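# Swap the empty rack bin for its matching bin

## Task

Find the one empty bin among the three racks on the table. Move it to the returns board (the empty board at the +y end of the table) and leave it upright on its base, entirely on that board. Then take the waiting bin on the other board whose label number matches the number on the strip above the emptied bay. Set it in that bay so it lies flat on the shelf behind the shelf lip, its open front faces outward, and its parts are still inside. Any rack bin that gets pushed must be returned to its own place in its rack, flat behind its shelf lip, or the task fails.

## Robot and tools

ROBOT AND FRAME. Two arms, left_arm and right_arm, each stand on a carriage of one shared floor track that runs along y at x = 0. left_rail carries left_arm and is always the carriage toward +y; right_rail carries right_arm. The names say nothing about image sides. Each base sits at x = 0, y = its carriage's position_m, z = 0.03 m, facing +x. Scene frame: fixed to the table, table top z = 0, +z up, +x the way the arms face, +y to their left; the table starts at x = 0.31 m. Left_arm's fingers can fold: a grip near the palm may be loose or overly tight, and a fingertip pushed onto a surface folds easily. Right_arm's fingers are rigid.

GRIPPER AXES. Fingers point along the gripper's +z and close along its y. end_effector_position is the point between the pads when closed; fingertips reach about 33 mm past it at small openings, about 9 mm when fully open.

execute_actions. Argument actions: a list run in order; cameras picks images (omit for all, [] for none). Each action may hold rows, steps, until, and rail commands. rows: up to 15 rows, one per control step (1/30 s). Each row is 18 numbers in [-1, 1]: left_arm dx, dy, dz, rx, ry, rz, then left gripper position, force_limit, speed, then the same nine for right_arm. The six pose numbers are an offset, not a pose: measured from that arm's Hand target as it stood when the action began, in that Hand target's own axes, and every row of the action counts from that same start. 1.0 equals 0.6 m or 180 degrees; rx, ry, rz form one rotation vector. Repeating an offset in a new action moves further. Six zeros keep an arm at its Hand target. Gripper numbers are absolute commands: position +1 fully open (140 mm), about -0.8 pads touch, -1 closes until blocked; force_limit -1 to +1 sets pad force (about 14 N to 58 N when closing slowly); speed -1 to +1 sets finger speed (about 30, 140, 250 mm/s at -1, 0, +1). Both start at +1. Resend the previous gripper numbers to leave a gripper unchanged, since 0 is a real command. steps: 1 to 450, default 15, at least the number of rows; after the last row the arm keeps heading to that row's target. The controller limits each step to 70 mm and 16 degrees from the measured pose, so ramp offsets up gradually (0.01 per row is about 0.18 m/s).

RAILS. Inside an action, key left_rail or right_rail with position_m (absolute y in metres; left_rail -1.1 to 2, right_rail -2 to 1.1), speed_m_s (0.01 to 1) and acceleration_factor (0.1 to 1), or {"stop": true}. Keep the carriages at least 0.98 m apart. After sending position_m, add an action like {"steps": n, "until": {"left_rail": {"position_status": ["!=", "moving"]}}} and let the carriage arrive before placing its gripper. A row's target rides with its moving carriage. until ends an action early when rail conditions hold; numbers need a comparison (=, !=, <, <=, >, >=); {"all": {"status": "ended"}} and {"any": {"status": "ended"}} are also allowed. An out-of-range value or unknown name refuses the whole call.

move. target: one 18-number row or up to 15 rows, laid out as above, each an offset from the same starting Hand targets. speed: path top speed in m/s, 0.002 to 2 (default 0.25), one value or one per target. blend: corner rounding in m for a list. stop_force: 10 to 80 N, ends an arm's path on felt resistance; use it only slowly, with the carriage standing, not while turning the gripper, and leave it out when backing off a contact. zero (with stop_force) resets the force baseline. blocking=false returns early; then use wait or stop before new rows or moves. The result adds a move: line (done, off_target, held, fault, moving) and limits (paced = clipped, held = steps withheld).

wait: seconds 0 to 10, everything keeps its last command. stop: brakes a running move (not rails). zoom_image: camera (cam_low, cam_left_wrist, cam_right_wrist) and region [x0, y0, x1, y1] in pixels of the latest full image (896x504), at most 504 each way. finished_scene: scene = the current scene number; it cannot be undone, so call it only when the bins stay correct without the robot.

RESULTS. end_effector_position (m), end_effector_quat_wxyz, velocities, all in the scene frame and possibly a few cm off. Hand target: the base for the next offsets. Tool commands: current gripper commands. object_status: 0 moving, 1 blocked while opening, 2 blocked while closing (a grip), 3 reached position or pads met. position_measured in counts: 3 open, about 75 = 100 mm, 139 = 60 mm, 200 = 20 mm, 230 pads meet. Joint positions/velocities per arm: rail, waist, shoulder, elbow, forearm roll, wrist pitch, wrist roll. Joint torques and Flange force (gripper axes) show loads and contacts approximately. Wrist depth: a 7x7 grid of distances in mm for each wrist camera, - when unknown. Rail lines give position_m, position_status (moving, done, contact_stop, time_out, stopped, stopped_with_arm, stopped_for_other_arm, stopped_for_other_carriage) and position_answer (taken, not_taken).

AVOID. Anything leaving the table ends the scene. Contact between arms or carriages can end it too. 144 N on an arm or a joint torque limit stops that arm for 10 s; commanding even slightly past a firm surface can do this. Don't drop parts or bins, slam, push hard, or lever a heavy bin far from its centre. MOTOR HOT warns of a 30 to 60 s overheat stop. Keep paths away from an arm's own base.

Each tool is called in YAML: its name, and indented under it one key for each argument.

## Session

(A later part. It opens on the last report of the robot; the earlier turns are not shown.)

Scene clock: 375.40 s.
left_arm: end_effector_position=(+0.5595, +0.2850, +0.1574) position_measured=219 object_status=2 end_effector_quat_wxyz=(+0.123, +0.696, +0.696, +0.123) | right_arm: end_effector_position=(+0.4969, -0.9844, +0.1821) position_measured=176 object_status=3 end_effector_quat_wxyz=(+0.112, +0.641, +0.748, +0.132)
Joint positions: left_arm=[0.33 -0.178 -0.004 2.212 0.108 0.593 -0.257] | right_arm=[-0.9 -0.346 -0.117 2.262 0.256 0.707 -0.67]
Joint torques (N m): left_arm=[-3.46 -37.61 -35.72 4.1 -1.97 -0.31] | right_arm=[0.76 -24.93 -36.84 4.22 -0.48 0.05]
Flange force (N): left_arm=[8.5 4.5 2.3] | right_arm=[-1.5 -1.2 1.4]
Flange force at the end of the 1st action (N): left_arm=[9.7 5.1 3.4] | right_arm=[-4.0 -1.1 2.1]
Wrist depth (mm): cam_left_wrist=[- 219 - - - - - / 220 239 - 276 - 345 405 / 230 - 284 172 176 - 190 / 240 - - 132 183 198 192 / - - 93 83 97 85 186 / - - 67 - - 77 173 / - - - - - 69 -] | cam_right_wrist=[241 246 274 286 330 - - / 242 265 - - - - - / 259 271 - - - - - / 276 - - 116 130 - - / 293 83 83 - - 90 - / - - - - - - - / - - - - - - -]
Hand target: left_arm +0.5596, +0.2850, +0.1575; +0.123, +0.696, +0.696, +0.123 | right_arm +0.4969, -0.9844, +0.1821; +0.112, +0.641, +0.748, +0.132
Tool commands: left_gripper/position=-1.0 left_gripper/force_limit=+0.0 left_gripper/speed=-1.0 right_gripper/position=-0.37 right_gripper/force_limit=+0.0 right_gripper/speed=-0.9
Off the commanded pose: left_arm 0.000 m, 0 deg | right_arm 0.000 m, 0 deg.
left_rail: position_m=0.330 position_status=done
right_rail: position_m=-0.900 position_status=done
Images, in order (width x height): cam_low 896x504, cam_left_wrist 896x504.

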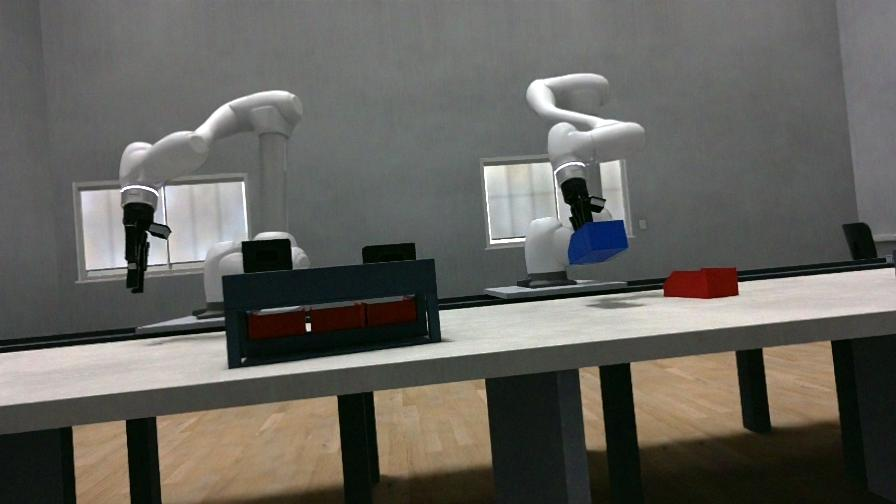

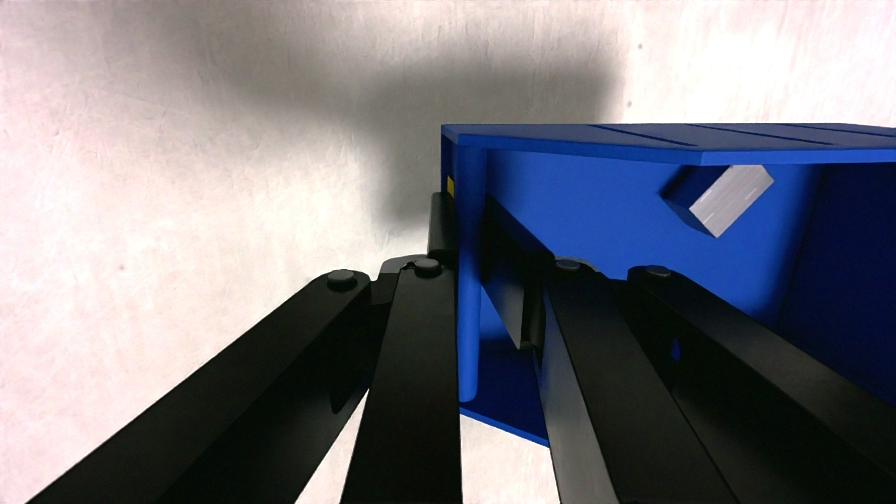

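move:
  target: [0,-0.0496,0.136,0,0,0,-1,0,-1,0,0,0,0,0,0,-0.37,0,-0.9]
  speed: 0.12
  cameras: []

move:
  target: [0,-0.0194,0.053,0,0,0,-1,0,-1,0,0,0,0,0,0,-0.37,0,-0.9]
  speed: 0.015
  stop_force: 10

Scene clock: 390.93 s.
left_arm: end_effector_position=(+0.5595, +0.2850, +0.0706) position_measured=219 object_status=2 end_effector_quat_wxyz=(+0.123, +0.696, +0.696, +0.123) | right_arm: end_effector_position=(+0.4969, -0.9844, +0.1821) position_measured=176 object_status=3 end_effector_quat_wxyz=(+0.112, +0.641, +0.748, +0.132)
Joint positions: left_arm=[0.33 -0.178 0.117 2.291 0.158 0.395 -0.313] | right_arm=[-0.9 -0.346 -0.117 2.262 0.256 0.707 -0.67]
Joint torques (N m): left_arm=[-4.54 -45.31 -29.63 3.38 -2.01 -0.41] | right_arm=[0.72 -25.07 -36.84 4.21 -0.48 0.09]
Flange force (N): left_arm=[11.3 6.5 4.6] | right_arm=[-1.7 -0.9 1.9]
Wrist depth (mm): cam_left_wrist=[146 155 171 - 205 - - / 153 159 177 194 205 243 281 / - 171 189 193 177 172 191 / - 179 200 142 185 197 192 / - 186 93 83 98 85 186 / - - 67 - - 77 173 / - - - - - 69 -] | cam_right_wrist=[- 244 - - - - - / 251 - - 310 352 380 - / 256 280 - 319 348 400 - / 270 288 104 137 129 - 438 / 280 - 83 140 - 90 85 / - - - - - - - / - - - - - - -]
Hand target: left_arm +0.5595, +0.2850, +0.0706; +0.123, +0.696, +0.696, +0.123 | right_arm +0.4969, -0.9844, +0.1821; +0.112, +0.641, +0.748, +0.132
Off the commanded pose: left_arm 0.000 m, 0 deg | right_arm 0.000 m, 0 deg.
left_rail: position_m=0.330 position_status=done
right_rail: position_m=-0.900 position_status=done
move: done
No camera images: "cameras" was empty.

Scene clock: 393.70 s.
left_arm: end_effector_position=(+0.5595, +0.2850, +0.0384) position_measured=219 object_status=2 end_effector_quat_wxyz=(+0.123, +0.696, +0.696, +0.123) | right_arm: end_effector_position=(+0.4969, -0.9844, +0.1821) position_measured=176 object_status=3 end_effector_quat_wxyz=(+0.112, +0.641, +0.748, +0.132)
Joint positions: left_arm=[0.33 -0.178 0.171 2.314 0.194 0.319 -0.351] | right_arm=[-0.9 -0.346 -0.117 2.262 0.256 0.707 -0.67]
Joint torques (N m): left_arm=[-3.19 -45.64 -26.34 3.05 -1.91 -0.34] | right_arm=[0.82 -25.2 -36.86 4.24 -0.43 0.03]
Flange force (N): left_arm=[8.1 5.6 -1.0] | right_arm=[-1.9 -0.9 2.2]
Wrist depth (mm): cam_left_wrist=[122 130 142 154 - 194 215 / 128 134 147 162 177 197 139 / 133 144 157 165 177 171 184 / - 149 162 129 129 195 192 / 145 - 83 88 98 84 186 / - - 66 - - 74 173 / - - - - - 70 -] | cam_right_wrist=[- - - - 316 - 395 / 251 262 291 - 338 - 427 / - - - - - - 452 / 270 - - 116 130 431 - / - 83 83 - - 90 - / - - - 406 - - - / - - - - - - -]
Hand target: left_arm +0.5595, +0.2850, +0.0384; +0.123, +0.696, +0.696, +0.123 (not the last commanded pose) | right_arm +0.4969, -0.9844, +0.1821; +0.112, +0.641, +0.748, +0.132
Off the commanded pose: left_arm 0.002 m, 0 deg | right_arm 0.000 m, 0 deg.
left_rail: position_m=0.330 position_status=done
right_rail: position_m=-0.900 position_status=done
move: contact (left_arm)

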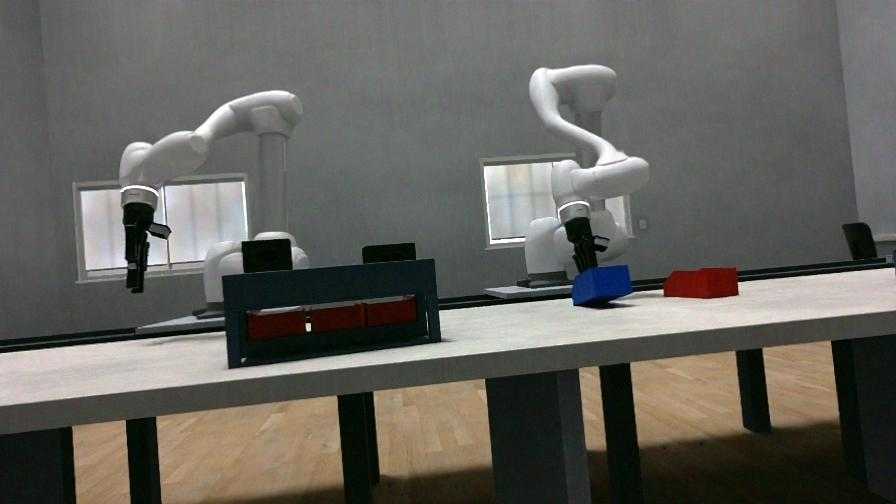

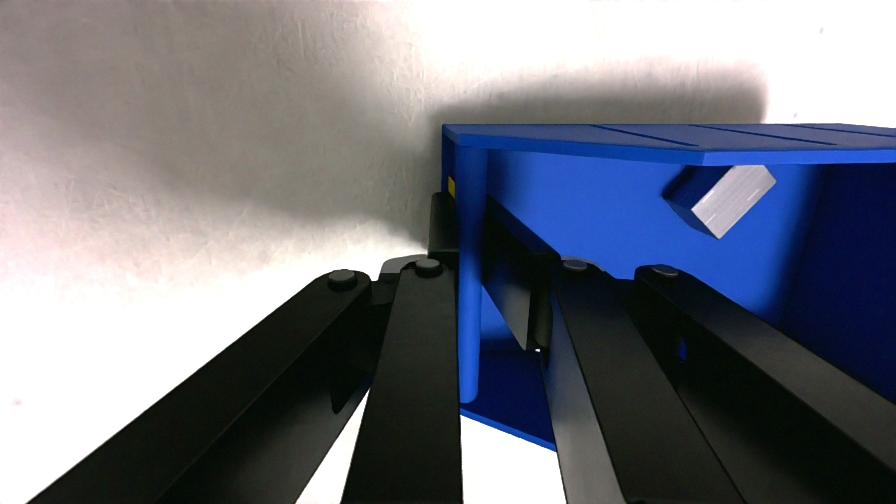

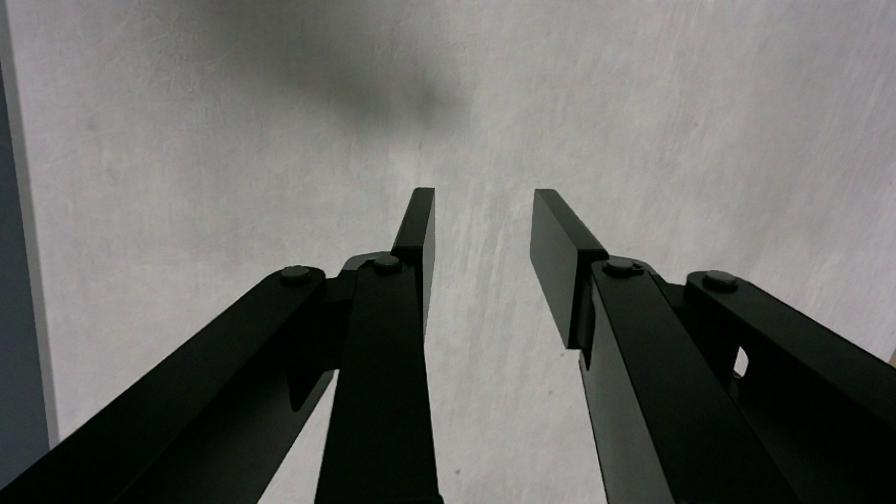

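zoom_image:
  camera: "cam_low"
  region: [540, 220, 760, 340]

Scaled by 2.291 from the camera's 896x504 image, which has a finer 1280x720 frame.

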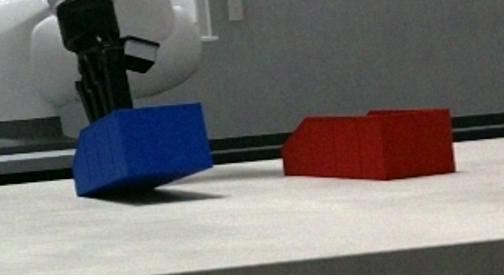

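execute_actions:
  actions:
    - {"rows":[[0,0,0,0,0,0,-0.37,-1,-1,0,0,0,0,0,0,-0.37,0,-0.9]],"steps":75}
  cameras: ["cam_left_wrist","cam_low"]

zoom_image:
  camera: "cam_low"
  region: [540, 220, 760, 340]

Scene clock: 454.67 s.
left_arm: end_effector_position=(+0.5595, +0.2850, +0.0384) position_measured=176 object_status=3 end_effector_quat_wxyz=(+0.123, +0.696, +0.696, +0.123) | right_arm: end_effector_position=(+0.4969, -0.9844, +0.1821) position_measured=176 object_status=3 end_effector_quat_wxyz=(+0.112, +0.641, +0.748, +0.132)
Joint positions: left_arm=[0.33 -0.178 0.171 2.314 0.194 0.319 -0.351] | right_arm=[-0.9 -0.346 -0.117 2.262 0.256 0.707 -0.67]
Joint torques (N m): left_arm=[-3.72 -46.07 -25.33 3.16 -1.24 -0.29] | right_arm=[0.9 -25.07 -36.84 4.24 -0.48 0.06]
Flange force (N): left_arm=[8.9 7.3 1.2] | right_arm=[-2.2 -0.9 2.1]
Wrist depth (mm): cam_left_wrist=[122 132 140 152 173 193 211 / 128 133 147 161 177 195 227 / - 141 155 163 187 218 190 / - 151 160 150 148 227 194 / - - 83 186 - 89 191 / - - - 187 - 77 - / - - - - - - -] | cam_right_wrist=[237 - 281 275 330 357 - / 248 268 - - - 368 - / 255 276 - - 357 387 436 / 269 295 - 115 157 - - / 285 - 83 - - 90 84 / - - - - - - - / - - - 416 - - -]
Hand target: left_arm +0.5595, +0.2850, +0.0384; +0.123, +0.696, +0.696, +0.123 | right_arm +0.4969, -0.9844, +0.1821; +0.112, +0.641, +0.748, +0.132
Off the commanded pose: left_arm 0.000 m, 0 deg | right_arm 0.000 m, 0 deg.
left_rail: position_m=0.330 position_status=done
right_rail: position_m=-0.900 position_status=done
Images, in order (width x height): cam_low 896x504, cam_left_wrist 896x504.

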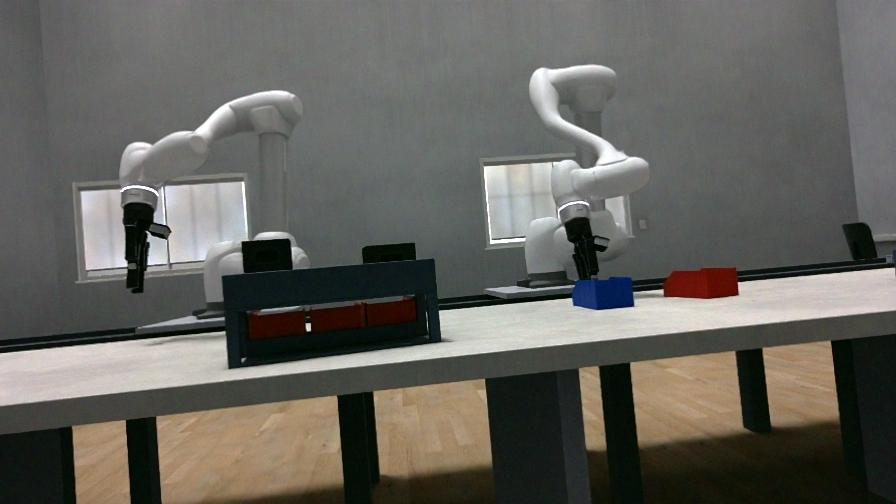

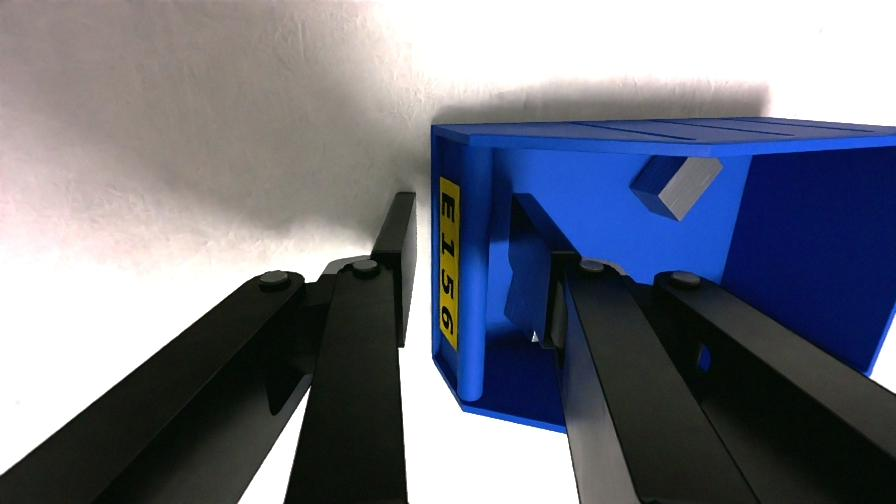

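Scaled by 2.291 from the camera's 896x504 image, which has a finer 1280x720 frame.

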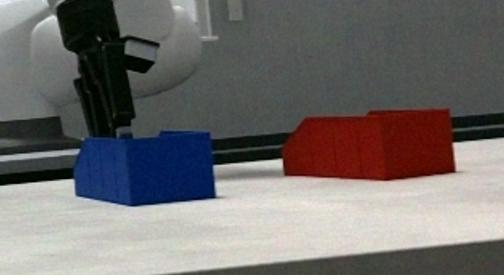

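move:
  target: [0,0,-0.2,0,0,0,-0.37,0,-0.9,0,0,0,0,0,0,-0.37,0,-0.9]
  speed: 0.15
  cameras: []

execute_actions:
  actions:
    - {"left_rail":{"position_m":0.6177},"steps":250,"until":{"all":{"status":"ended"}}}
  cameras: []

move:
  target: [0,0,0,0,0.0171,-0.047,-0.37,0,-0.9,0,0,0,0,0,0,-0.37,0,-0.9]
  cameras: ["cam_left_wrist"]

Scene clock: 466.93 s.
left_arm: end_effector_position=(+0.5185, +0.2850, +0.1511) position_measured=176 object_status=3 end_effector_quat_wxyz=(+0.123, +0.696, +0.696, +0.123) | right_arm: end_effector_position=(+0.4969, -0.9844, +0.1821) position_measured=176 object_status=3 end_effector_quat_wxyz=(+0.112, +0.641, +0.748, +0.132)
Joint positions: left_arm=[0.33 -0.195 -0.064 2.283 0.121 0.583 -0.285] | right_arm=[-0.9 -0.346 -0.117 2.262 0.256 0.707 -0.67]
Joint torques (N m): left_arm=[-3.55 -29.63 -32.8 3.97 -1.42 -0.27] | right_arm=[0.95 -24.93 -36.88 4.19 -0.46 0.09]
Flange force (N): left_arm=[9.2 7.9 0.9] | right_arm=[-2.0 -1.6 1.5]
Wrist depth (mm): cam_left_wrist=[206 - 238 - - - 361 / 219 230 - 291 300 - 386 / 228 242 266 281 324 320 423 / 232 - - 283 147 306 - / 244 - 82 334 - 81 74 / - - - - - 77 67 / - - - - - - -] | cam_right_wrist=[- - 268 297 316 - - / - - 279 - 342 369 - / - - - 334 355 - - / - - - 141 130 - - / - - 84 - - 90 - / - - - - - - - / - - - - - - -]
Hand target: left_arm +0.5185, +0.2850, +0.1512; +0.123, +0.696, +0.696, +0.123 | right_arm +0.4969, -0.9844, +0.1821; +0.112, +0.641, +0.748, +0.132
Off the commanded pose: left_arm 0.000 m, 0 deg | right_arm 0.000 m, 0 deg.
left_rail: position_m=0.330 position_status=done
right_rail: position_m=-0.900 position_status=done
move: done
No camera images: "cameras" was empty.

Scene clock: 469.37 s.
left_arm: end_effector_position=(+0.5185, +0.5727, +0.1512) position_measured=176 object_status=3 end_effector_quat_wxyz=(+0.123, +0.696, +0.696, +0.123) | right_arm: end_effector_position=(+0.4969, -0.9844, +0.1821) position_measured=176 object_status=3 end_effector_quat_wxyz=(+0.112, +0.641, +0.748, +0.132)
Joint positions: left_arm=[0.618 -0.195 -0.064 2.283 0.121 0.583 -0.285] | right_arm=[-0.9 -0.346 -0.117 2.262 0.256 0.707 -0.67]
Joint torques (N m): left_arm=[-4.13 -30.04 -33.45 3.95 -1.23 -0.34] | right_arm=[0.82 -25.07 -36.82 4.23 -0.47 0.06]
Flange force (N): left_arm=[11.4 6.8 1.4] | right_arm=[-1.9 -1.0 1.8]
Wrist depth (mm): cam_left_wrist=[207 221 245 - - 330 - / 213 232 - 270 307 281 - / - - 264 293 327 295 - / - 253 - 269 119 - 492 / - - 82 - - 81 519 / - - - - - 77 67 / - - - - - - -] | cam_right_wrist=[235 - 273 - - 338 - / - - - - - - 406 / - 270 - - 367 - - / 272 292 - 117 157 436 445 / 284 - 84 - - 90 - / - - - - - - - / - - - 431 - - -]
Hand target: left_arm +0.5185, +0.5727, +0.1512; +0.123, +0.696, +0.696, +0.123 | right_arm +0.4969, -0.9844, +0.1821; +0.112, +0.641, +0.748, +0.132
Tool commands: left_gripper/position=-0.37 left_gripper/force_limit=+0.0 left_gripper/speed=-0.9 right_gripper/position=-0.37 right_gripper/force_limit=+0.0 right_gripper/speed=-0.9
Off the commanded pose: left_arm 0.000 m, 0 deg | right_arm 0.000 m, 0 deg.
left_rail: position_m=0.618 position_status=done
right_rail: position_m=-0.900 position_status=done
No camera images: "cameras" was empty.

Scene clock: 470.33 s.
left_arm: end_effector_position=(+0.5185, +0.5727, +0.1512) position_measured=176 object_status=3 end_effector_quat_wxyz=(+0.113, +0.640, +0.749, +0.132) | right_arm: end_effector_position=(+0.4969, -0.9844, +0.1821) position_measured=176 object_status=3 end_effector_quat_wxyz=(+0.112, +0.641, +0.748, +0.132)
Joint positions: left_arm=[0.618 -0.237 -0.058 2.277 0.231 0.61 -0.563] | right_arm=[-0.9 -0.346 -0.117 2.262 0.256 0.707 -0.67]
Joint torques (N m): left_arm=[-4.02 -30.48 -33.37 4.11 -1.14 -0.2] | right_arm=[0.9 -24.92 -36.84 4.22 -0.46 0.06]
Flange force (N): left_arm=[8.4 8.9 1.4] | right_arm=[-1.5 -1.6 0.8]
Wrist depth (mm): cam_left_wrist=[206 222 239 - 290 - 367 / 214 226 - - 309 - 385 / 225 236 - 292 326 313 420 / 235 248 - 300 147 325 - / 244 - 82 325 - 84 493 / - - - - - 77 67 / - - - - - - -] | cam_right_wrist=[- - 271 - - - - / - - - - - 377 408 / - 274 - - - - - / - - - 116 129 - - / 288 - 84 - - 90 518 / - - - - - - - / - - - - - - -]
Hand target: left_arm +0.5185, +0.5727, +0.1512; +0.113, +0.640, +0.749, +0.132 | right_arm +0.4969, -0.9844, +0.1821; +0.112, +0.641, +0.748, +0.132
Off the commanded pose: left_arm 0.000 m, 0 deg | right_arm 0.000 m, 0 deg.
left_rail: position_m=0.618 position_status=done
right_rail: position_m=-0.900 position_status=done
move: done
Images, in order (width x height): cam_left_wrist 896x504.

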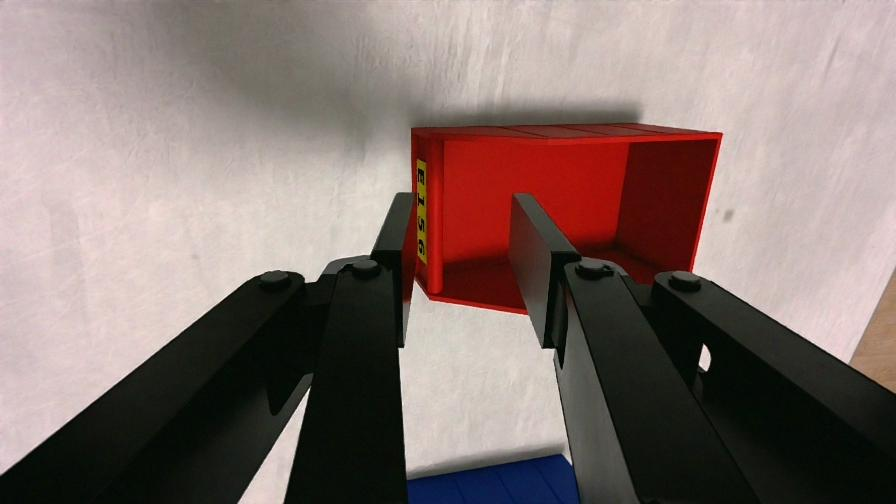

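move:
  target: [-0.016,-0.0175,0.13,0,0,0,-0.37,0,-0.9,0,0,0,0,0,0,-0.37,0,-0.9]
  speed: 0.08
  cameras: []

move:
  target: [0,0,0.043,0,0,0,-0.37,0,-0.9,0,0,0,0,0,0,-0.37,0,-0.9]
  speed: 0.03
  stop_force: 12
  cameras: ["cam_left_wrist"]

Scene clock: 486.23 s.
left_arm: end_effector_position=(+0.5366, +0.5658, +0.0743) position_measured=176 object_status=3 end_effector_quat_wxyz=(+0.113, +0.640, +0.749, +0.132) | right_arm: end_effector_position=(+0.4969, -0.9844, +0.1821) position_measured=176 object_status=3 end_effector_quat_wxyz=(+0.112, +0.641, +0.748, +0.132)
Joint positions: left_arm=[0.618 -0.243 0.085 2.319 0.321 0.435 -0.672] | right_arm=[-0.9 -0.346 -0.117 2.262 0.256 0.707 -0.67]
Joint torques (N m): left_arm=[-3.72 -38.85 -28.43 3.3 -1.11 -0.31] | right_arm=[0.69 -25 -36.89 4.2 -0.44 0.09]
Flange force (N): left_arm=[7.9 7.7 -1.1] | right_arm=[-1.5 -1.2 1.8]
Wrist depth (mm): cam_left_wrist=[149 157 172 194 214 228 - / 155 165 - 197 210 219 - / 161 172 - 202 234 250 212 / 169 176 - 192 148 254 226 / 175 180 82 225 - 89 359 / - - - - - 77 - / - - - 274 - - -] | cam_right_wrist=[237 242 - 299 - - - / - - - - - 377 418 / - 264 302 - - - 464 / - - 303 341 130 - - / - - 84 355 - 90 - / - - - - - - - / - - - - - - -]
Hand target: left_arm +0.5366, +0.5658, +0.0743; +0.113, +0.640, +0.749, +0.132 | right_arm +0.4969, -0.9844, +0.1821; +0.112, +0.641, +0.748, +0.132
Off the commanded pose: left_arm 0.000 m, 0 deg | right_arm 0.000 m, 0 deg.
left_rail: position_m=0.618 position_status=done
right_rail: position_m=-0.900 position_status=done
move: done
No camera images: "cameras" was empty.

Scene clock: 487.90 s.
left_arm: end_effector_position=(+0.5453, +0.5672, +0.0500) position_measured=176 object_status=3 end_effector_quat_wxyz=(+0.113, +0.640, +0.749, +0.132) | right_arm: end_effector_position=(+0.4969, -0.9844, +0.1821) position_measured=176 object_status=3 end_effector_quat_wxyz=(+0.112, +0.641, +0.748, +0.132)
Joint positions: left_arm=[0.618 -0.235 0.137 2.323 0.36 0.379 -0.707] | right_arm=[-0.9 -0.346 -0.117 2.262 0.256 0.707 -0.67]
Joint torques (N m): left_arm=[-3.74 -43.7 -26.45 3.18 -1.11 -0.3] | right_arm=[0.74 -25.26 -36.82 4.24 -0.45 0.04]
Flange force (N): left_arm=[7.5 9.2 0.2] | right_arm=[-2.2 -0.4 2.7]
Wrist depth (mm): cam_left_wrist=[131 139 151 166 181 - - / 134 143 157 170 182 210 - / 141 153 166 183 201 224 185 / - 160 171 163 148 235 199 / - - 83 193 - 83 198 / - - - 179 - 77 - / - - - 237 - - -] | cam_right_wrist=[- 251 - - - - 399 / 249 259 - 311 - - - / 256 283 299 319 - 397 451 / - - 302 115 129 422 - / - - 83 - - 90 - / - - - 405 - - - / - - - - - - -]
Hand target: left_arm +0.5453, +0.5672, +0.0500; +0.113, +0.640, +0.749, +0.132 | right_arm +0.4969, -0.9844, +0.1821; +0.112, +0.641, +0.748, +0.132
Off the commanded pose: left_arm 0.000 m, 0 deg | right_arm 0.000 m, 0 deg.
left_rail: position_m=0.618 position_status=done
right_rail: position_m=-0.900 position_status=done
move: done
Images, in order (width x height): cam_left_wrist 896x504.

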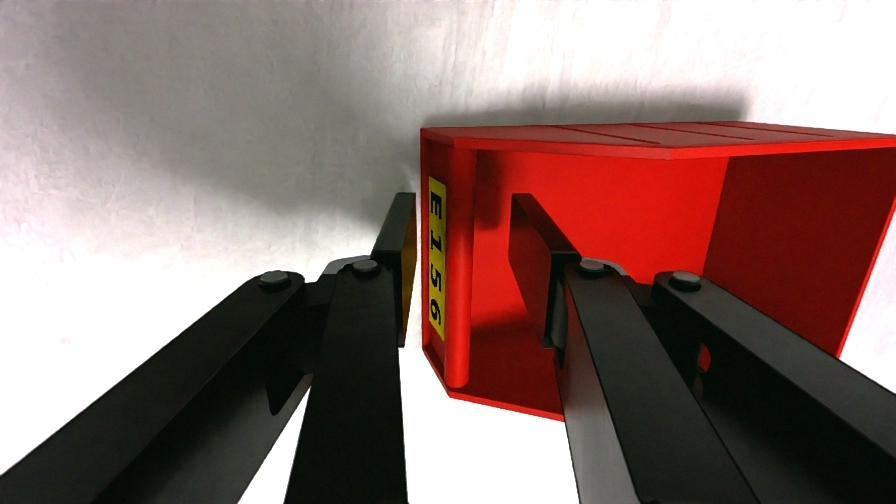

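move:
  target: [-0.022,0.002,0,0,0,0,-0.37,0,-0.9,0,0,0,0,0,0,-0.37,0,-0.9]
  speed: 0.05
  cameras: []

execute_actions:
  actions:
    - {"rows":[[0,0,0,0,0,0,-1,-0.7,-1,0,0,0,0,0,0,-0.37,0,-0.9]],"steps":75}
  cameras: ["cam_left_wrist"]

move:
  target: [0,0.0342,-0.094,0,0,0,-1,-0.7,-1,0,0,0,0,0,0,-0.37,0,-0.9]
  speed: 0.06
  cameras: ["cam_low","cam_left_wrist"]

zoom_image:
  camera: "cam_low"
  region: [540, 180, 780, 340]

Scene clock: 506.23 s.
left_arm: end_effector_position=(+0.5484, +0.5544, +0.0505) position_measured=176 object_status=3 end_effector_quat_wxyz=(+0.113, +0.640, +0.749, +0.132) | right_arm: end_effector_position=(+0.4969, -0.9844, +0.1821) position_measured=176 object_status=3 end_effector_quat_wxyz=(+0.112, +0.641, +0.748, +0.132)
Joint positions: left_arm=[0.618 -0.262 0.144 2.313 0.376 0.388 -0.746] | right_arm=[-0.9 -0.346 -0.117 2.262 0.256 0.707 -0.67]
Joint torques (N m): left_arm=[-3.59 -44.45 -27.23 3.47 -0.99 -0.41] | right_arm=[0.92 -24.94 -36.87 4.24 -0.45 0.04]
Flange force (N): left_arm=[8.2 8.7 -0.7] | right_arm=[-2.0 -1.1 1.9]
Wrist depth (mm): cam_left_wrist=[132 139 151 164 184 198 240 / 135 145 159 169 189 214 200 / 141 152 166 175 204 223 189 / 151 157 169 162 148 233 199 / - 160 82 168 - 83 193 / - - - 225 - 77 - / - - - - - - -] | cam_right_wrist=[- - 271 - - - - / - - - - 337 - - / - 287 291 - - - - / 266 - - 137 157 438 498 / - - 84 367 - 90 - / - - - - - - - / - - - - - - -]
Hand target: left_arm +0.5485, +0.5543, +0.0505; +0.113, +0.640, +0.749, +0.132 | right_arm +0.4969, -0.9844, +0.1821; +0.112, +0.641, +0.748, +0.132
Off the commanded pose: left_arm 0.000 m, 0 deg | right_arm 0.000 m, 0 deg.
left_rail: position_m=0.618 position_status=done
right_rail: position_m=-0.900 position_status=done
move: done
No camera images: "cameras" was empty.

Scene clock: 508.93 s.
left_arm: end_effector_position=(+0.5485, +0.5543, +0.0505) position_measured=215 object_status=2 end_effector_quat_wxyz=(+0.113, +0.640, +0.749, +0.132) | right_arm: end_effector_position=(+0.4969, -0.9844, +0.1821) position_measured=176 object_status=3 end_effector_quat_wxyz=(+0.112, +0.641, +0.748, +0.132)
Joint positions: left_arm=[0.618 -0.262 0.144 2.313 0.376 0.388 -0.746] | right_arm=[-0.9 -0.346 -0.117 2.262 0.256 0.707 -0.67]
Joint torques (N m): left_arm=[-3.99 -41.79 -25.12 3.09 -0.66 -0.3] | right_arm=[0.72 -24.92 -36.91 4.22 -0.47 0.04]
Flange force (N): left_arm=[8.5 10.0 -4.1] | right_arm=[-1.5 -1.1 1.8]
Wrist depth (mm): cam_left_wrist=[131 140 151 171 - 202 - / 134 145 158 171 187 214 184 / - 153 166 173 204 229 193 / - 158 174 129 211 237 201 / 158 164 82 83 - 78 202 / - - 67 - - 68 - / - - - - - - -] | cam_right_wrist=[- - - - - - 388 / - - - - - - 406 / - 277 - - - 409 - / - - 308 116 129 - - / - - 84 352 - 90 - / - - - - - - - / - - - - - - -]
Hand target: left_arm +0.5485, +0.5543, +0.0505; +0.113, +0.640, +0.749, +0.132 | right_arm +0.4969, -0.9844, +0.1821; +0.112, +0.641, +0.748, +0.132
Off the commanded pose: left_arm 0.000 m, 0 deg | right_arm 0.000 m, 0 deg.
left_rail: position_m=0.618 position_status=done
right_rail: position_m=-0.900 position_status=done
Images, in order (width x height): cam_left_wrist 896x504.

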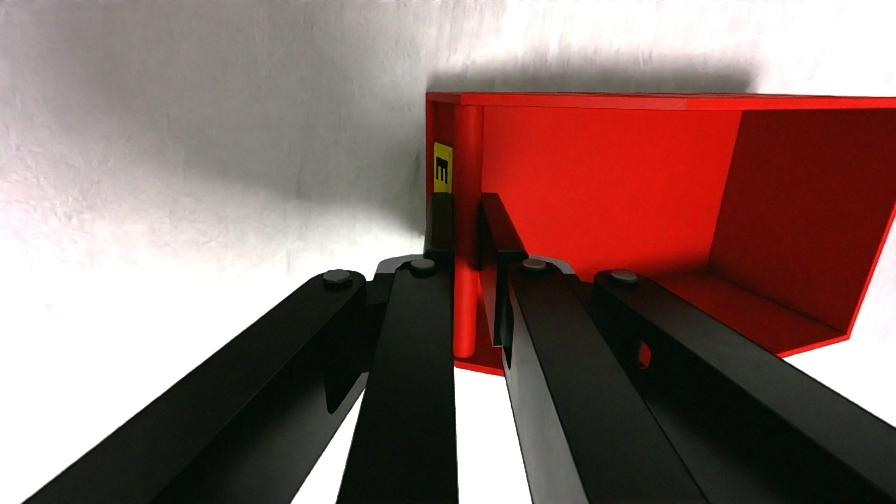

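Scene clock: 510.30 s.
left_arm: end_effector_position=(+0.5484, +0.5544, +0.1104) position_measured=215 object_status=2 end_effector_quat_wxyz=(+0.113, +0.640, +0.749, +0.132) | right_arm: end_effector_position=(+0.4969, -0.9844, +0.1821) position_measured=176 object_status=3 end_effector_quat_wxyz=(+0.112, +0.641, +0.748, +0.132)
Joint positions: left_arm=[0.618 -0.262 0.05 2.265 0.282 0.523 -0.642] | right_arm=[-0.9 -0.346 -0.117 2.262 0.256 0.707 -0.67]
Joint torques (N m): left_arm=[-4.02 -40.08 -31.87 3.83 -1.31 -0.26] | right_arm=[0.86 -25.04 -36.87 4.2 -0.46 0.06]
Flange force (N): left_arm=[7.6 8.0 2.5] | right_arm=[-1.7 -1.3 1.5]
Wrist depth (mm): cam_left_wrist=[- 187 200 224 243 - - / - 193 - 221 190 218 190 / 192 - 218 183 204 228 198 / - 214 - 129 210 237 201 / 210 - 82 83 - 83 199 / - - 67 - - 68 510 / - - - - - - -] | cam_right_wrist=[- - 267 - 315 - - / - 264 283 - - 363 - / - 281 294 318 363 - - / 261 289 104 345 130 417 - / - - 83 359 - 90 - / - - - 412 - - - / - - - - - - -]
Hand target: left_arm +0.5485, +0.5544, +0.1105; +0.113, +0.640, +0.749, +0.132 | right_arm +0.4969, -0.9844, +0.1821; +0.112, +0.641, +0.748, +0.132
Off the commanded pose: left_arm 0.000 m, 0 deg | right_arm 0.000 m, 0 deg.
left_rail: position_m=0.618 position_status=done
right_rail: position_m=-0.900 position_status=done
move: done
Images, in order (width x height): cam_low 896x504, cam_left_wrist 896x504.

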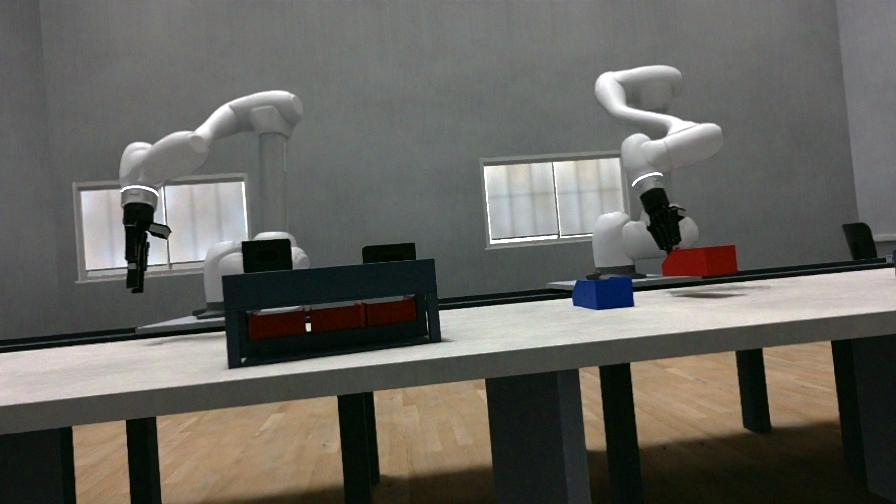

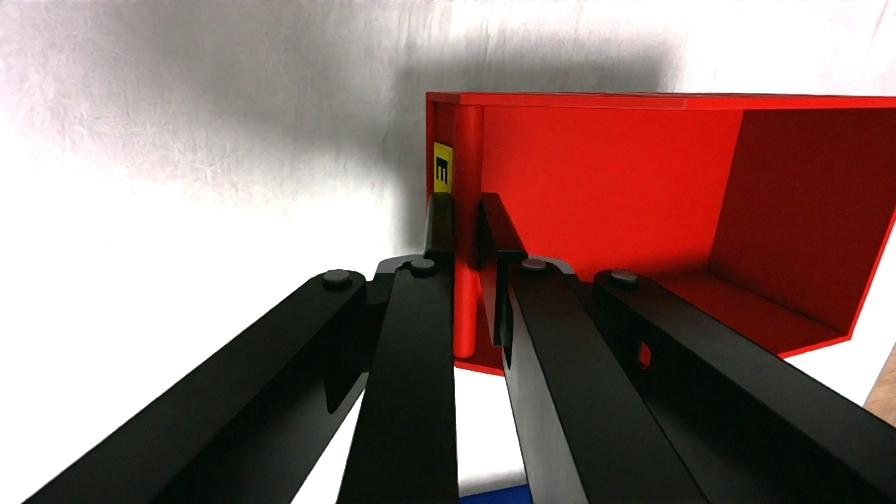

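Scaled by 2.100 from the camera's 896x504 image, which has a finer 1280x720 frame.

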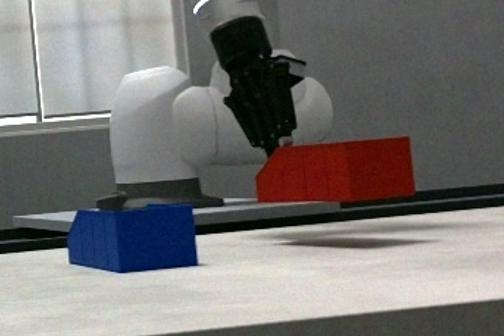

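move:
  target: [0.018,-0.028,-0.259,0,0,0,-1,-0.7,-1,0,0,0,0,0,0,-0.37,0,-0.9]
  speed: 0.12
  cameras: []

execute_actions:
  actions:
    - {"left_rail":{"position_m":2.0},"steps":300,"until":{"all":{"status":"ended"}}}
    - {"right_rail":{"position_m":0.36},"steps":250,"until":{"all":{"status":"ended"}}}

Scene clock: 531.30 s.
left_arm: end_effector_position=(+0.4787, +0.5543, +0.2507) position_measured=215 object_status=2 end_effector_quat_wxyz=(+0.113, +0.640, +0.749, +0.132) | right_arm: end_effector_position=(+0.4969, -0.9844, +0.1821) position_measured=176 object_status=3 end_effector_quat_wxyz=(+0.112, +0.641, +0.748, +0.132)
Joint positions: left_arm=[0.618 -0.31 -0.225 2.208 0.205 0.856 -0.578] | right_arm=[-0.9 -0.346 -0.117 2.262 0.256 0.707 -0.67]
Joint torques (N m): left_arm=[-3.8 -20.65 -39.46 4.89 -1.19 -0.28] | right_arm=[0.88 -25.22 -36.81 4.21 -0.46 0.07]
Flange force (N): left_arm=[7.6 11.2 5.5] | right_arm=[-2.5 -0.5 3.0]
Wrist depth (mm): cam_left_wrist=[289 314 - - 383 - - / 300 317 - 178 188 210 190 / 311 - - 162 204 228 193 / 325 - - 129 214 237 202 / 344 - 83 83 - 78 199 / - - 67 - - 68 2460 / - - - - - - -] | cam_right_wrist=[- - 281 - - 360 - / 249 - - - - - - / - - 295 - 354 397 - / - - - 115 130 - - / 284 - 84 - - 90 - / - - - - - - - / - - - 418 - - -]
Hand target: left_arm +0.4787, +0.5543, +0.2508; +0.113, +0.640, +0.749, +0.132 | right_arm +0.4969, -0.9844, +0.1821; +0.112, +0.641, +0.748, +0.132
Off the commanded pose: left_arm 0.000 m, 0 deg | right_arm 0.000 m, 0 deg.
left_rail: position_m=0.618 position_status=done
right_rail: position_m=-0.900 position_status=done
move: done
No camera images: "cameras" was empty.

Scene clock: 541.07 s.
left_arm: end_effector_position=(+0.4787, +1.9366, +0.2508) position_measured=215 object_status=2 end_effector_quat_wxyz=(+0.113, +0.640, +0.749, +0.132) | right_arm: end_effector_position=(+0.4969, +0.2756, +0.1821) position_measured=176 object_status=3 end_effector_quat_wxyz=(+0.112, +0.641, +0.748, +0.132)
Joint positions: left_arm=[2 -0.31 -0.226 2.208 0.205 0.856 -0.578] | right_arm=[0.36 -0.346 -0.117 2.262 0.256 0.707 -0.67]
Joint torques (N m): left_arm=[-3.77 -18.79 -39.21 4.85 -1.43 -0.31] | right_arm=[0.96 -24.92 -36.82 4.24 -0.47 0.09]
Flange force (N): left_arm=[8.3 9.1 2.1] | right_arm=[-2.0 -1.5 1.1]
Flange force at the end of the 1st action (N): left_arm=[9.7 10.7 3.4] | right_arm=[-1.9 -1.4 1.2]
Wrist depth (mm): cam_left_wrist=[287 - 321 - - 363 506 / 300 - 342 181 187 214 179 / 313 - - 162 204 227 193 / 325 - - 129 211 237 202 / 344 - 83 83 - 78 2321 / - - 67 - - 68 2388 / - - - - - - -] | cam_right_wrist=[239 251 - 286 - - - / 246 262 274 - 334 - - / 257 280 300 310 344 362 - / 268 - - 140 157 - - / 283 - 84 88 - 90 - / - - - - - - - / - - - - - - -]
Hand target: left_arm +0.4787, +1.9366, +0.2508; +0.113, +0.640, +0.749, +0.132 | right_arm +0.4969, +0.2756, +0.1821; +0.112, +0.641, +0.748, +0.132
Tool commands: left_gripper/position=-1.0 left_gripper/force_limit=-0.7 left_gripper/speed=-1.0 right_gripper/position=-0.37 right_gripper/force_limit=+0.0 right_gripper/speed=-0.9
Off the commanded pose: left_arm 0.000 m, 0 deg | right_arm 0.000 m, 0 deg.
left_rail: position_m=2.000 position_status=done
right_rail: position_m=0.360 position_status=done

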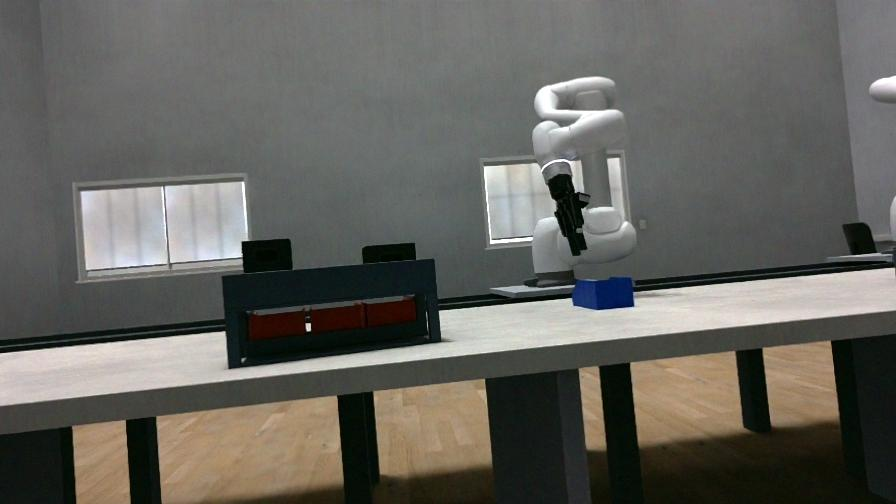

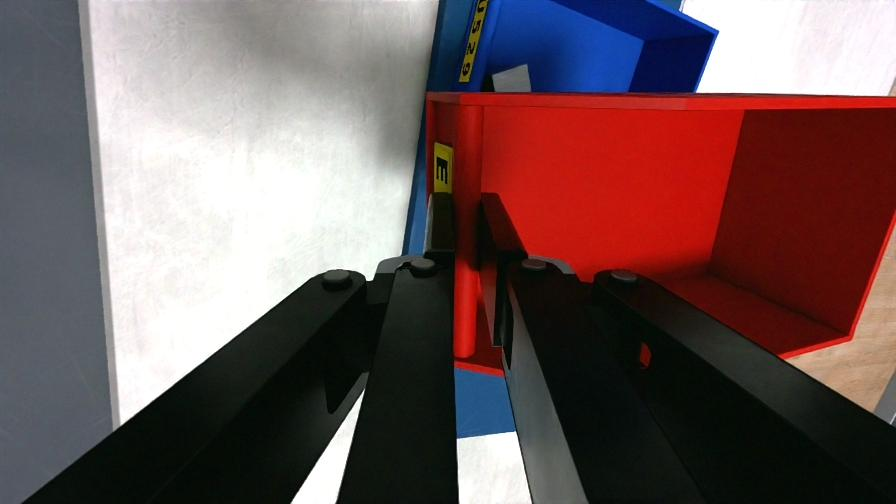

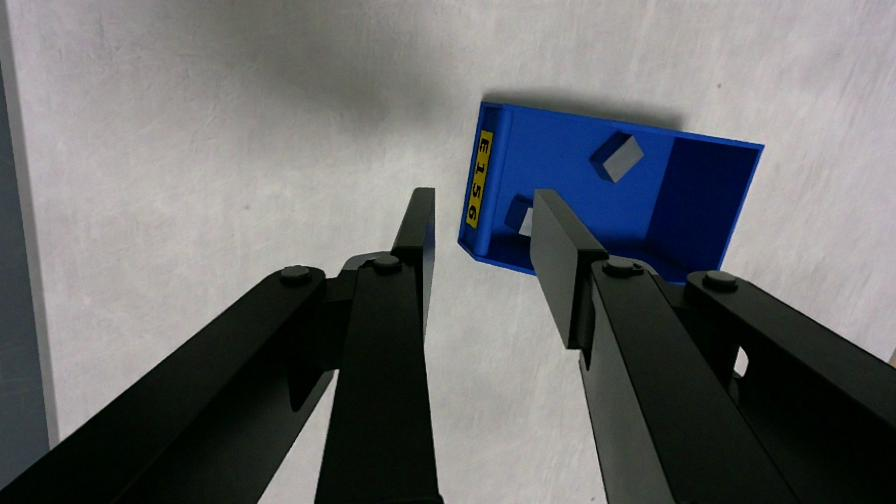

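move:
  target:
    - [0.567,0.243,0.088,0,0,0,-1,-0.7,-1,0,0,0,0,-0.018,0.05,-0.37,0,-0.9]
    - [0.567,0.146,0.354,0,0,0,-1,-0.7,-1,0,0,0,0,-0.018,0.05,-0.37,0,-0.9]
  speed: 0.2
  cameras: ["cam_left_wrist","cam_right_wrist"]

Scene clock: 562.67 s.
left_arm: end_effector_position=(+0.5785, +2.2968, +0.0811) position_measured=215 object_status=2 end_effector_quat_wxyz=(+0.113, +0.640, +0.749, +0.132) | right_arm: end_effector_position=(+0.4969, +0.2756, +0.1821) position_measured=176 object_status=3 end_effector_quat_wxyz=(+0.122, +0.701, +0.692, +0.122)
Joint positions: left_arm=[2 0.476 0.234 2.114 -0.238 0.472 0.513] | right_arm=[0.36 -0.302 -0.127 2.27 0.159 0.672 -0.396]
Joint torques (N m): left_arm=[-3.34 -55.38 -28.97 3.25 -1.43 -0.28] | right_arm=[0.88 -23.95 -36.66 4.12 -0.56 0.06]
Flange force (N): left_arm=[8.5 1.1 -0.1] | right_arm=[-2.2 -0.6 2.0]
Wrist depth (mm): cam_left_wrist=[153 164 165 178 199 221 246 / - 173 174 180 187 214 184 / - 177 182 185 204 227 191 / 175 184 187 129 211 237 197 / 182 - 83 83 - 190 203 / - - 67 - - 68 - / - - - - - - -] | cam_right_wrist=[- 246 - - - 337 - / - - - 304 332 356 - / - 276 - 297 355 348 - / 283 287 100 138 156 346 - / 287 - 84 377 - 90 - / - - - 384 - - - / - - - - - - -]
Hand target: left_arm +0.5785, +2.2968, +0.0811; +0.113, +0.640, +0.749, +0.132 | right_arm +0.4969, +0.2756, +0.1821; +0.122, +0.701, +0.692, +0.122
Off the commanded pose: left_arm 0.000 m, 0 deg | right_arm 0.000 m, 0 deg.
left_rail: position_m=2.000 position_status=done
right_rail: position_m=0.360 position_status=done
move: done
Images, in order (width x height): cam_left_wrist 896x504, cam_right_wrist 896x504.

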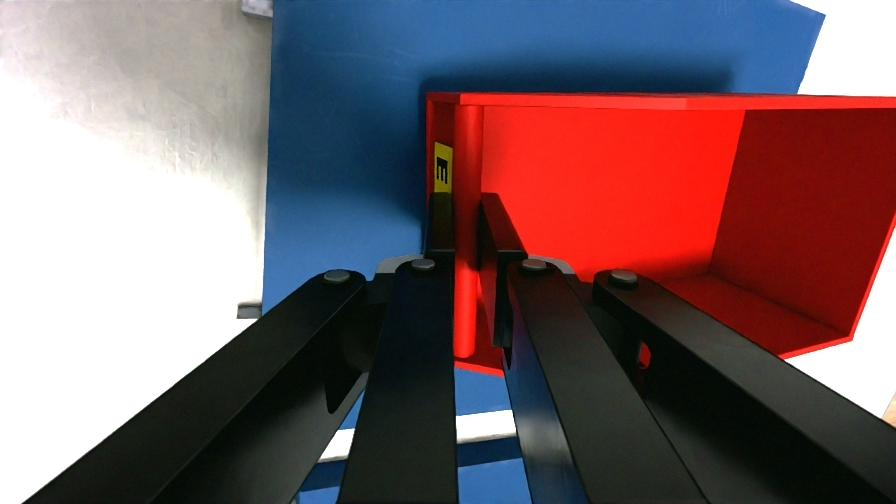

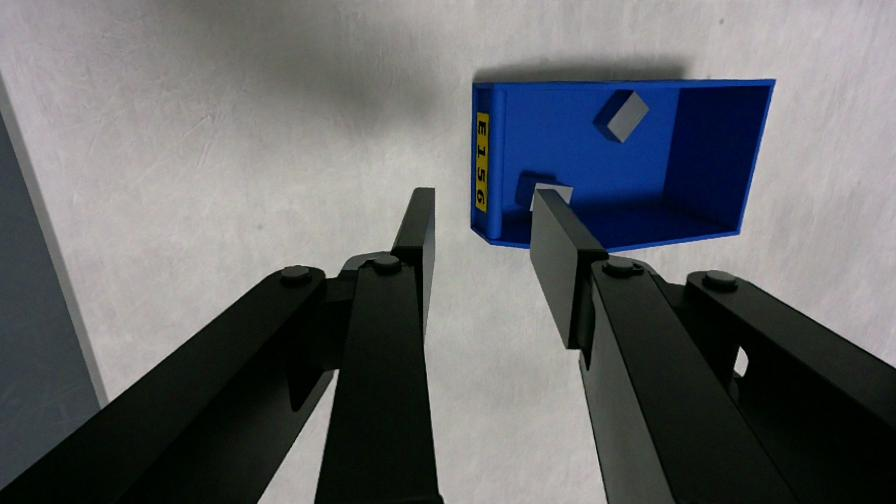

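move:
  target: [0.017,-0.047,-0.017,0,0,0,-1,-0.7,-1,0.011,0.02,0.18,0,0,0,-0.37,0,-0.9]
  speed: 0.1
  cameras: []

move:
  target: [0,-0.023,0.063,0,0,0,-1,-0.7,-1,0,0,0.054,0,0,0,-0.37,0,-0.9]
  speed: 0.02
  stop_force: 10

Scene clock: 586.40 s.
left_arm: end_effector_position=(+0.5473, +2.3022, +0.0810) position_measured=215 object_status=2 end_effector_quat_wxyz=(+0.113, +0.640, +0.749, +0.132) | right_arm: end_effector_position=(+0.5449, +0.2818, +0.0846) position_measured=176 object_status=3 end_effector_quat_wxyz=(+0.122, +0.701, +0.692, +0.122)
Joint positions: left_arm=[2 0.513 0.202 2.157 -0.267 0.468 0.575] | right_arm=[0.36 -0.256 0.081 2.295 0.198 0.436 -0.408]
Joint torques (N m): left_arm=[-3.65 -52.33 -28.66 3.03 -1.45 -0.31] | right_arm=[0.94 -40.39 -30.72 3.39 -0.54 0.08]
Flange force (N): left_arm=[9.7 0.5 0.2] | right_arm=[-2.3 0.2 4.6]
Wrist depth (mm): cam_left_wrist=[152 - 172 179 191 227 256 / - 172 181 180 190 218 185 / - 183 189 185 204 227 193 / 175 186 201 129 211 237 197 / 185 - 82 83 - 78 205 / - - 67 - - 68 439 / - - - - - - -] | cam_right_wrist=[162 170 177 - - - 264 / 165 179 194 202 222 240 225 / 175 186 203 208 239 262 226 / 183 193 208 201 157 271 233 / - 79 83 208 128 90 85 / - - - - - - - / - - - - - - -]
Hand target: left_arm +0.5473, +2.3022, +0.0810; +0.113, +0.640, +0.749, +0.132 | right_arm +0.5450, +0.2818, +0.0846; +0.122, +0.701, +0.692, +0.122
Off the commanded pose: left_arm 0.000 m, 0 deg | right_arm 0.000 m, 0 deg.
left_rail: position_m=2.000 position_status=done
right_rail: position_m=0.360 position_status=done
move: done
No camera images: "cameras" was empty.

Scene clock: 589.17 s.
left_arm: end_effector_position=(+0.5474, +2.3023, +0.0679) position_measured=215 object_status=2 end_effector_quat_wxyz=(+0.113, +0.640, +0.749, +0.132) | right_arm: end_effector_position=(+0.5560, +0.2817, +0.0541) position_measured=176 object_status=3 end_effector_quat_wxyz=(+0.122, +0.701, +0.692, +0.122)
Joint positions: left_arm=[2 0.513 0.221 2.166 -0.282 0.441 0.592] | right_arm=[0.36 -0.25 0.146 2.3 0.228 0.367 -0.436]
Joint torques (N m): left_arm=[-3.18 -40.77 -19.76 3.49 -0.73 -0.36] | right_arm=[0.75 -44.48 -28.49 3.09 -0.58 0.06]
Flange force (N): left_arm=[8.3 5.7 -19.5] | right_arm=[-1.6 0.1 3.3]
Wrist depth (mm): cam_left_wrist=[144 153 164 165 184 207 232 / 150 159 172 170 187 215 197 / 158 167 175 176 204 228 200 / 164 179 181 129 211 238 201 / - - 83 83 - 78 195 / - - 67 - - 68 - / - - - - - - -] | cam_right_wrist=[- 145 156 167 - - 224 / - 157 164 172 174 166 202 / - 157 173 179 201 221 210 / - - - 164 202 237 202 / 163 83 83 174 128 90 203 / - - - - - - - / - - - - - - -]
Hand target: left_arm +0.5474, +2.3023, +0.0679; +0.113, +0.640, +0.749, +0.132 (not the last commanded pose) | right_arm +0.5560, +0.2817, +0.0541; +0.122, +0.701, +0.692, +0.122
Off the commanded pose: left_arm 0.027 m, 0 deg | right_arm 0.000 m, 0 deg.
left_rail: position_m=2.000 position_status=done
right_rail: position_m=0.360 position_status=done
move: contact (left_arm)

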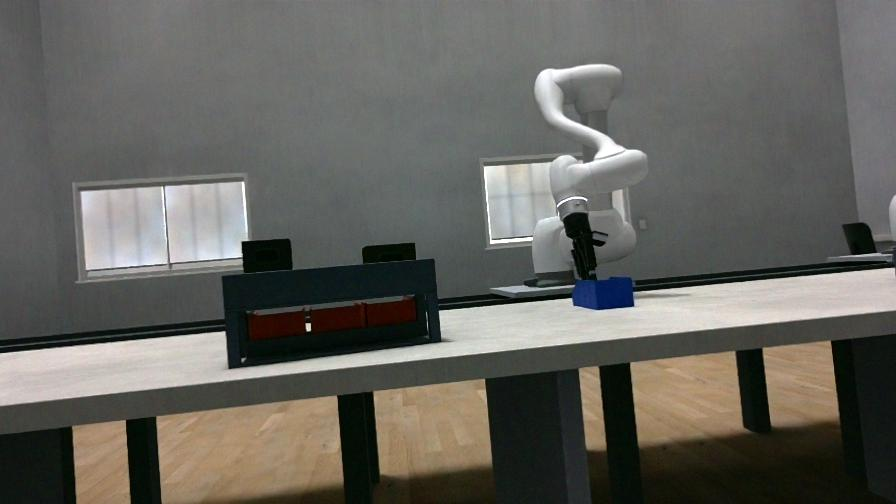

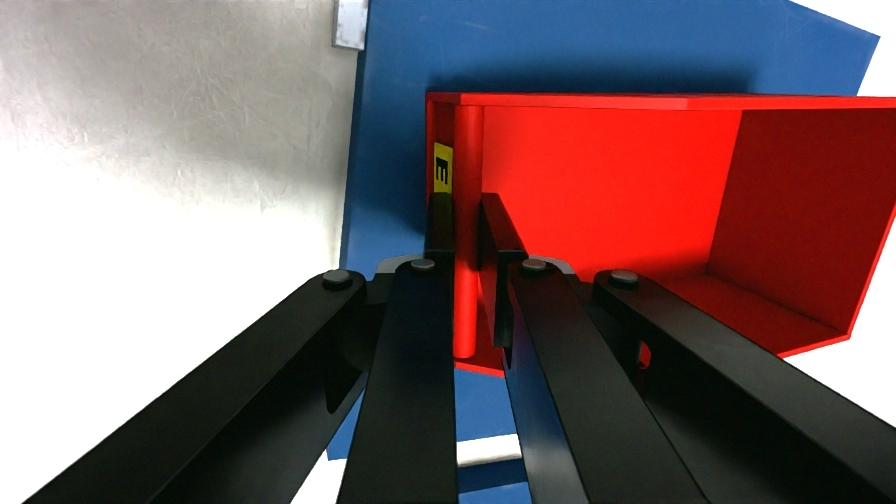

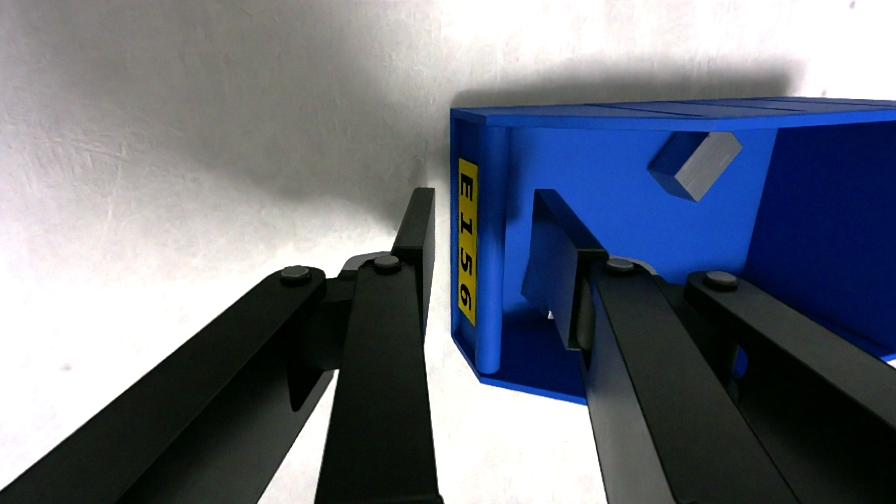

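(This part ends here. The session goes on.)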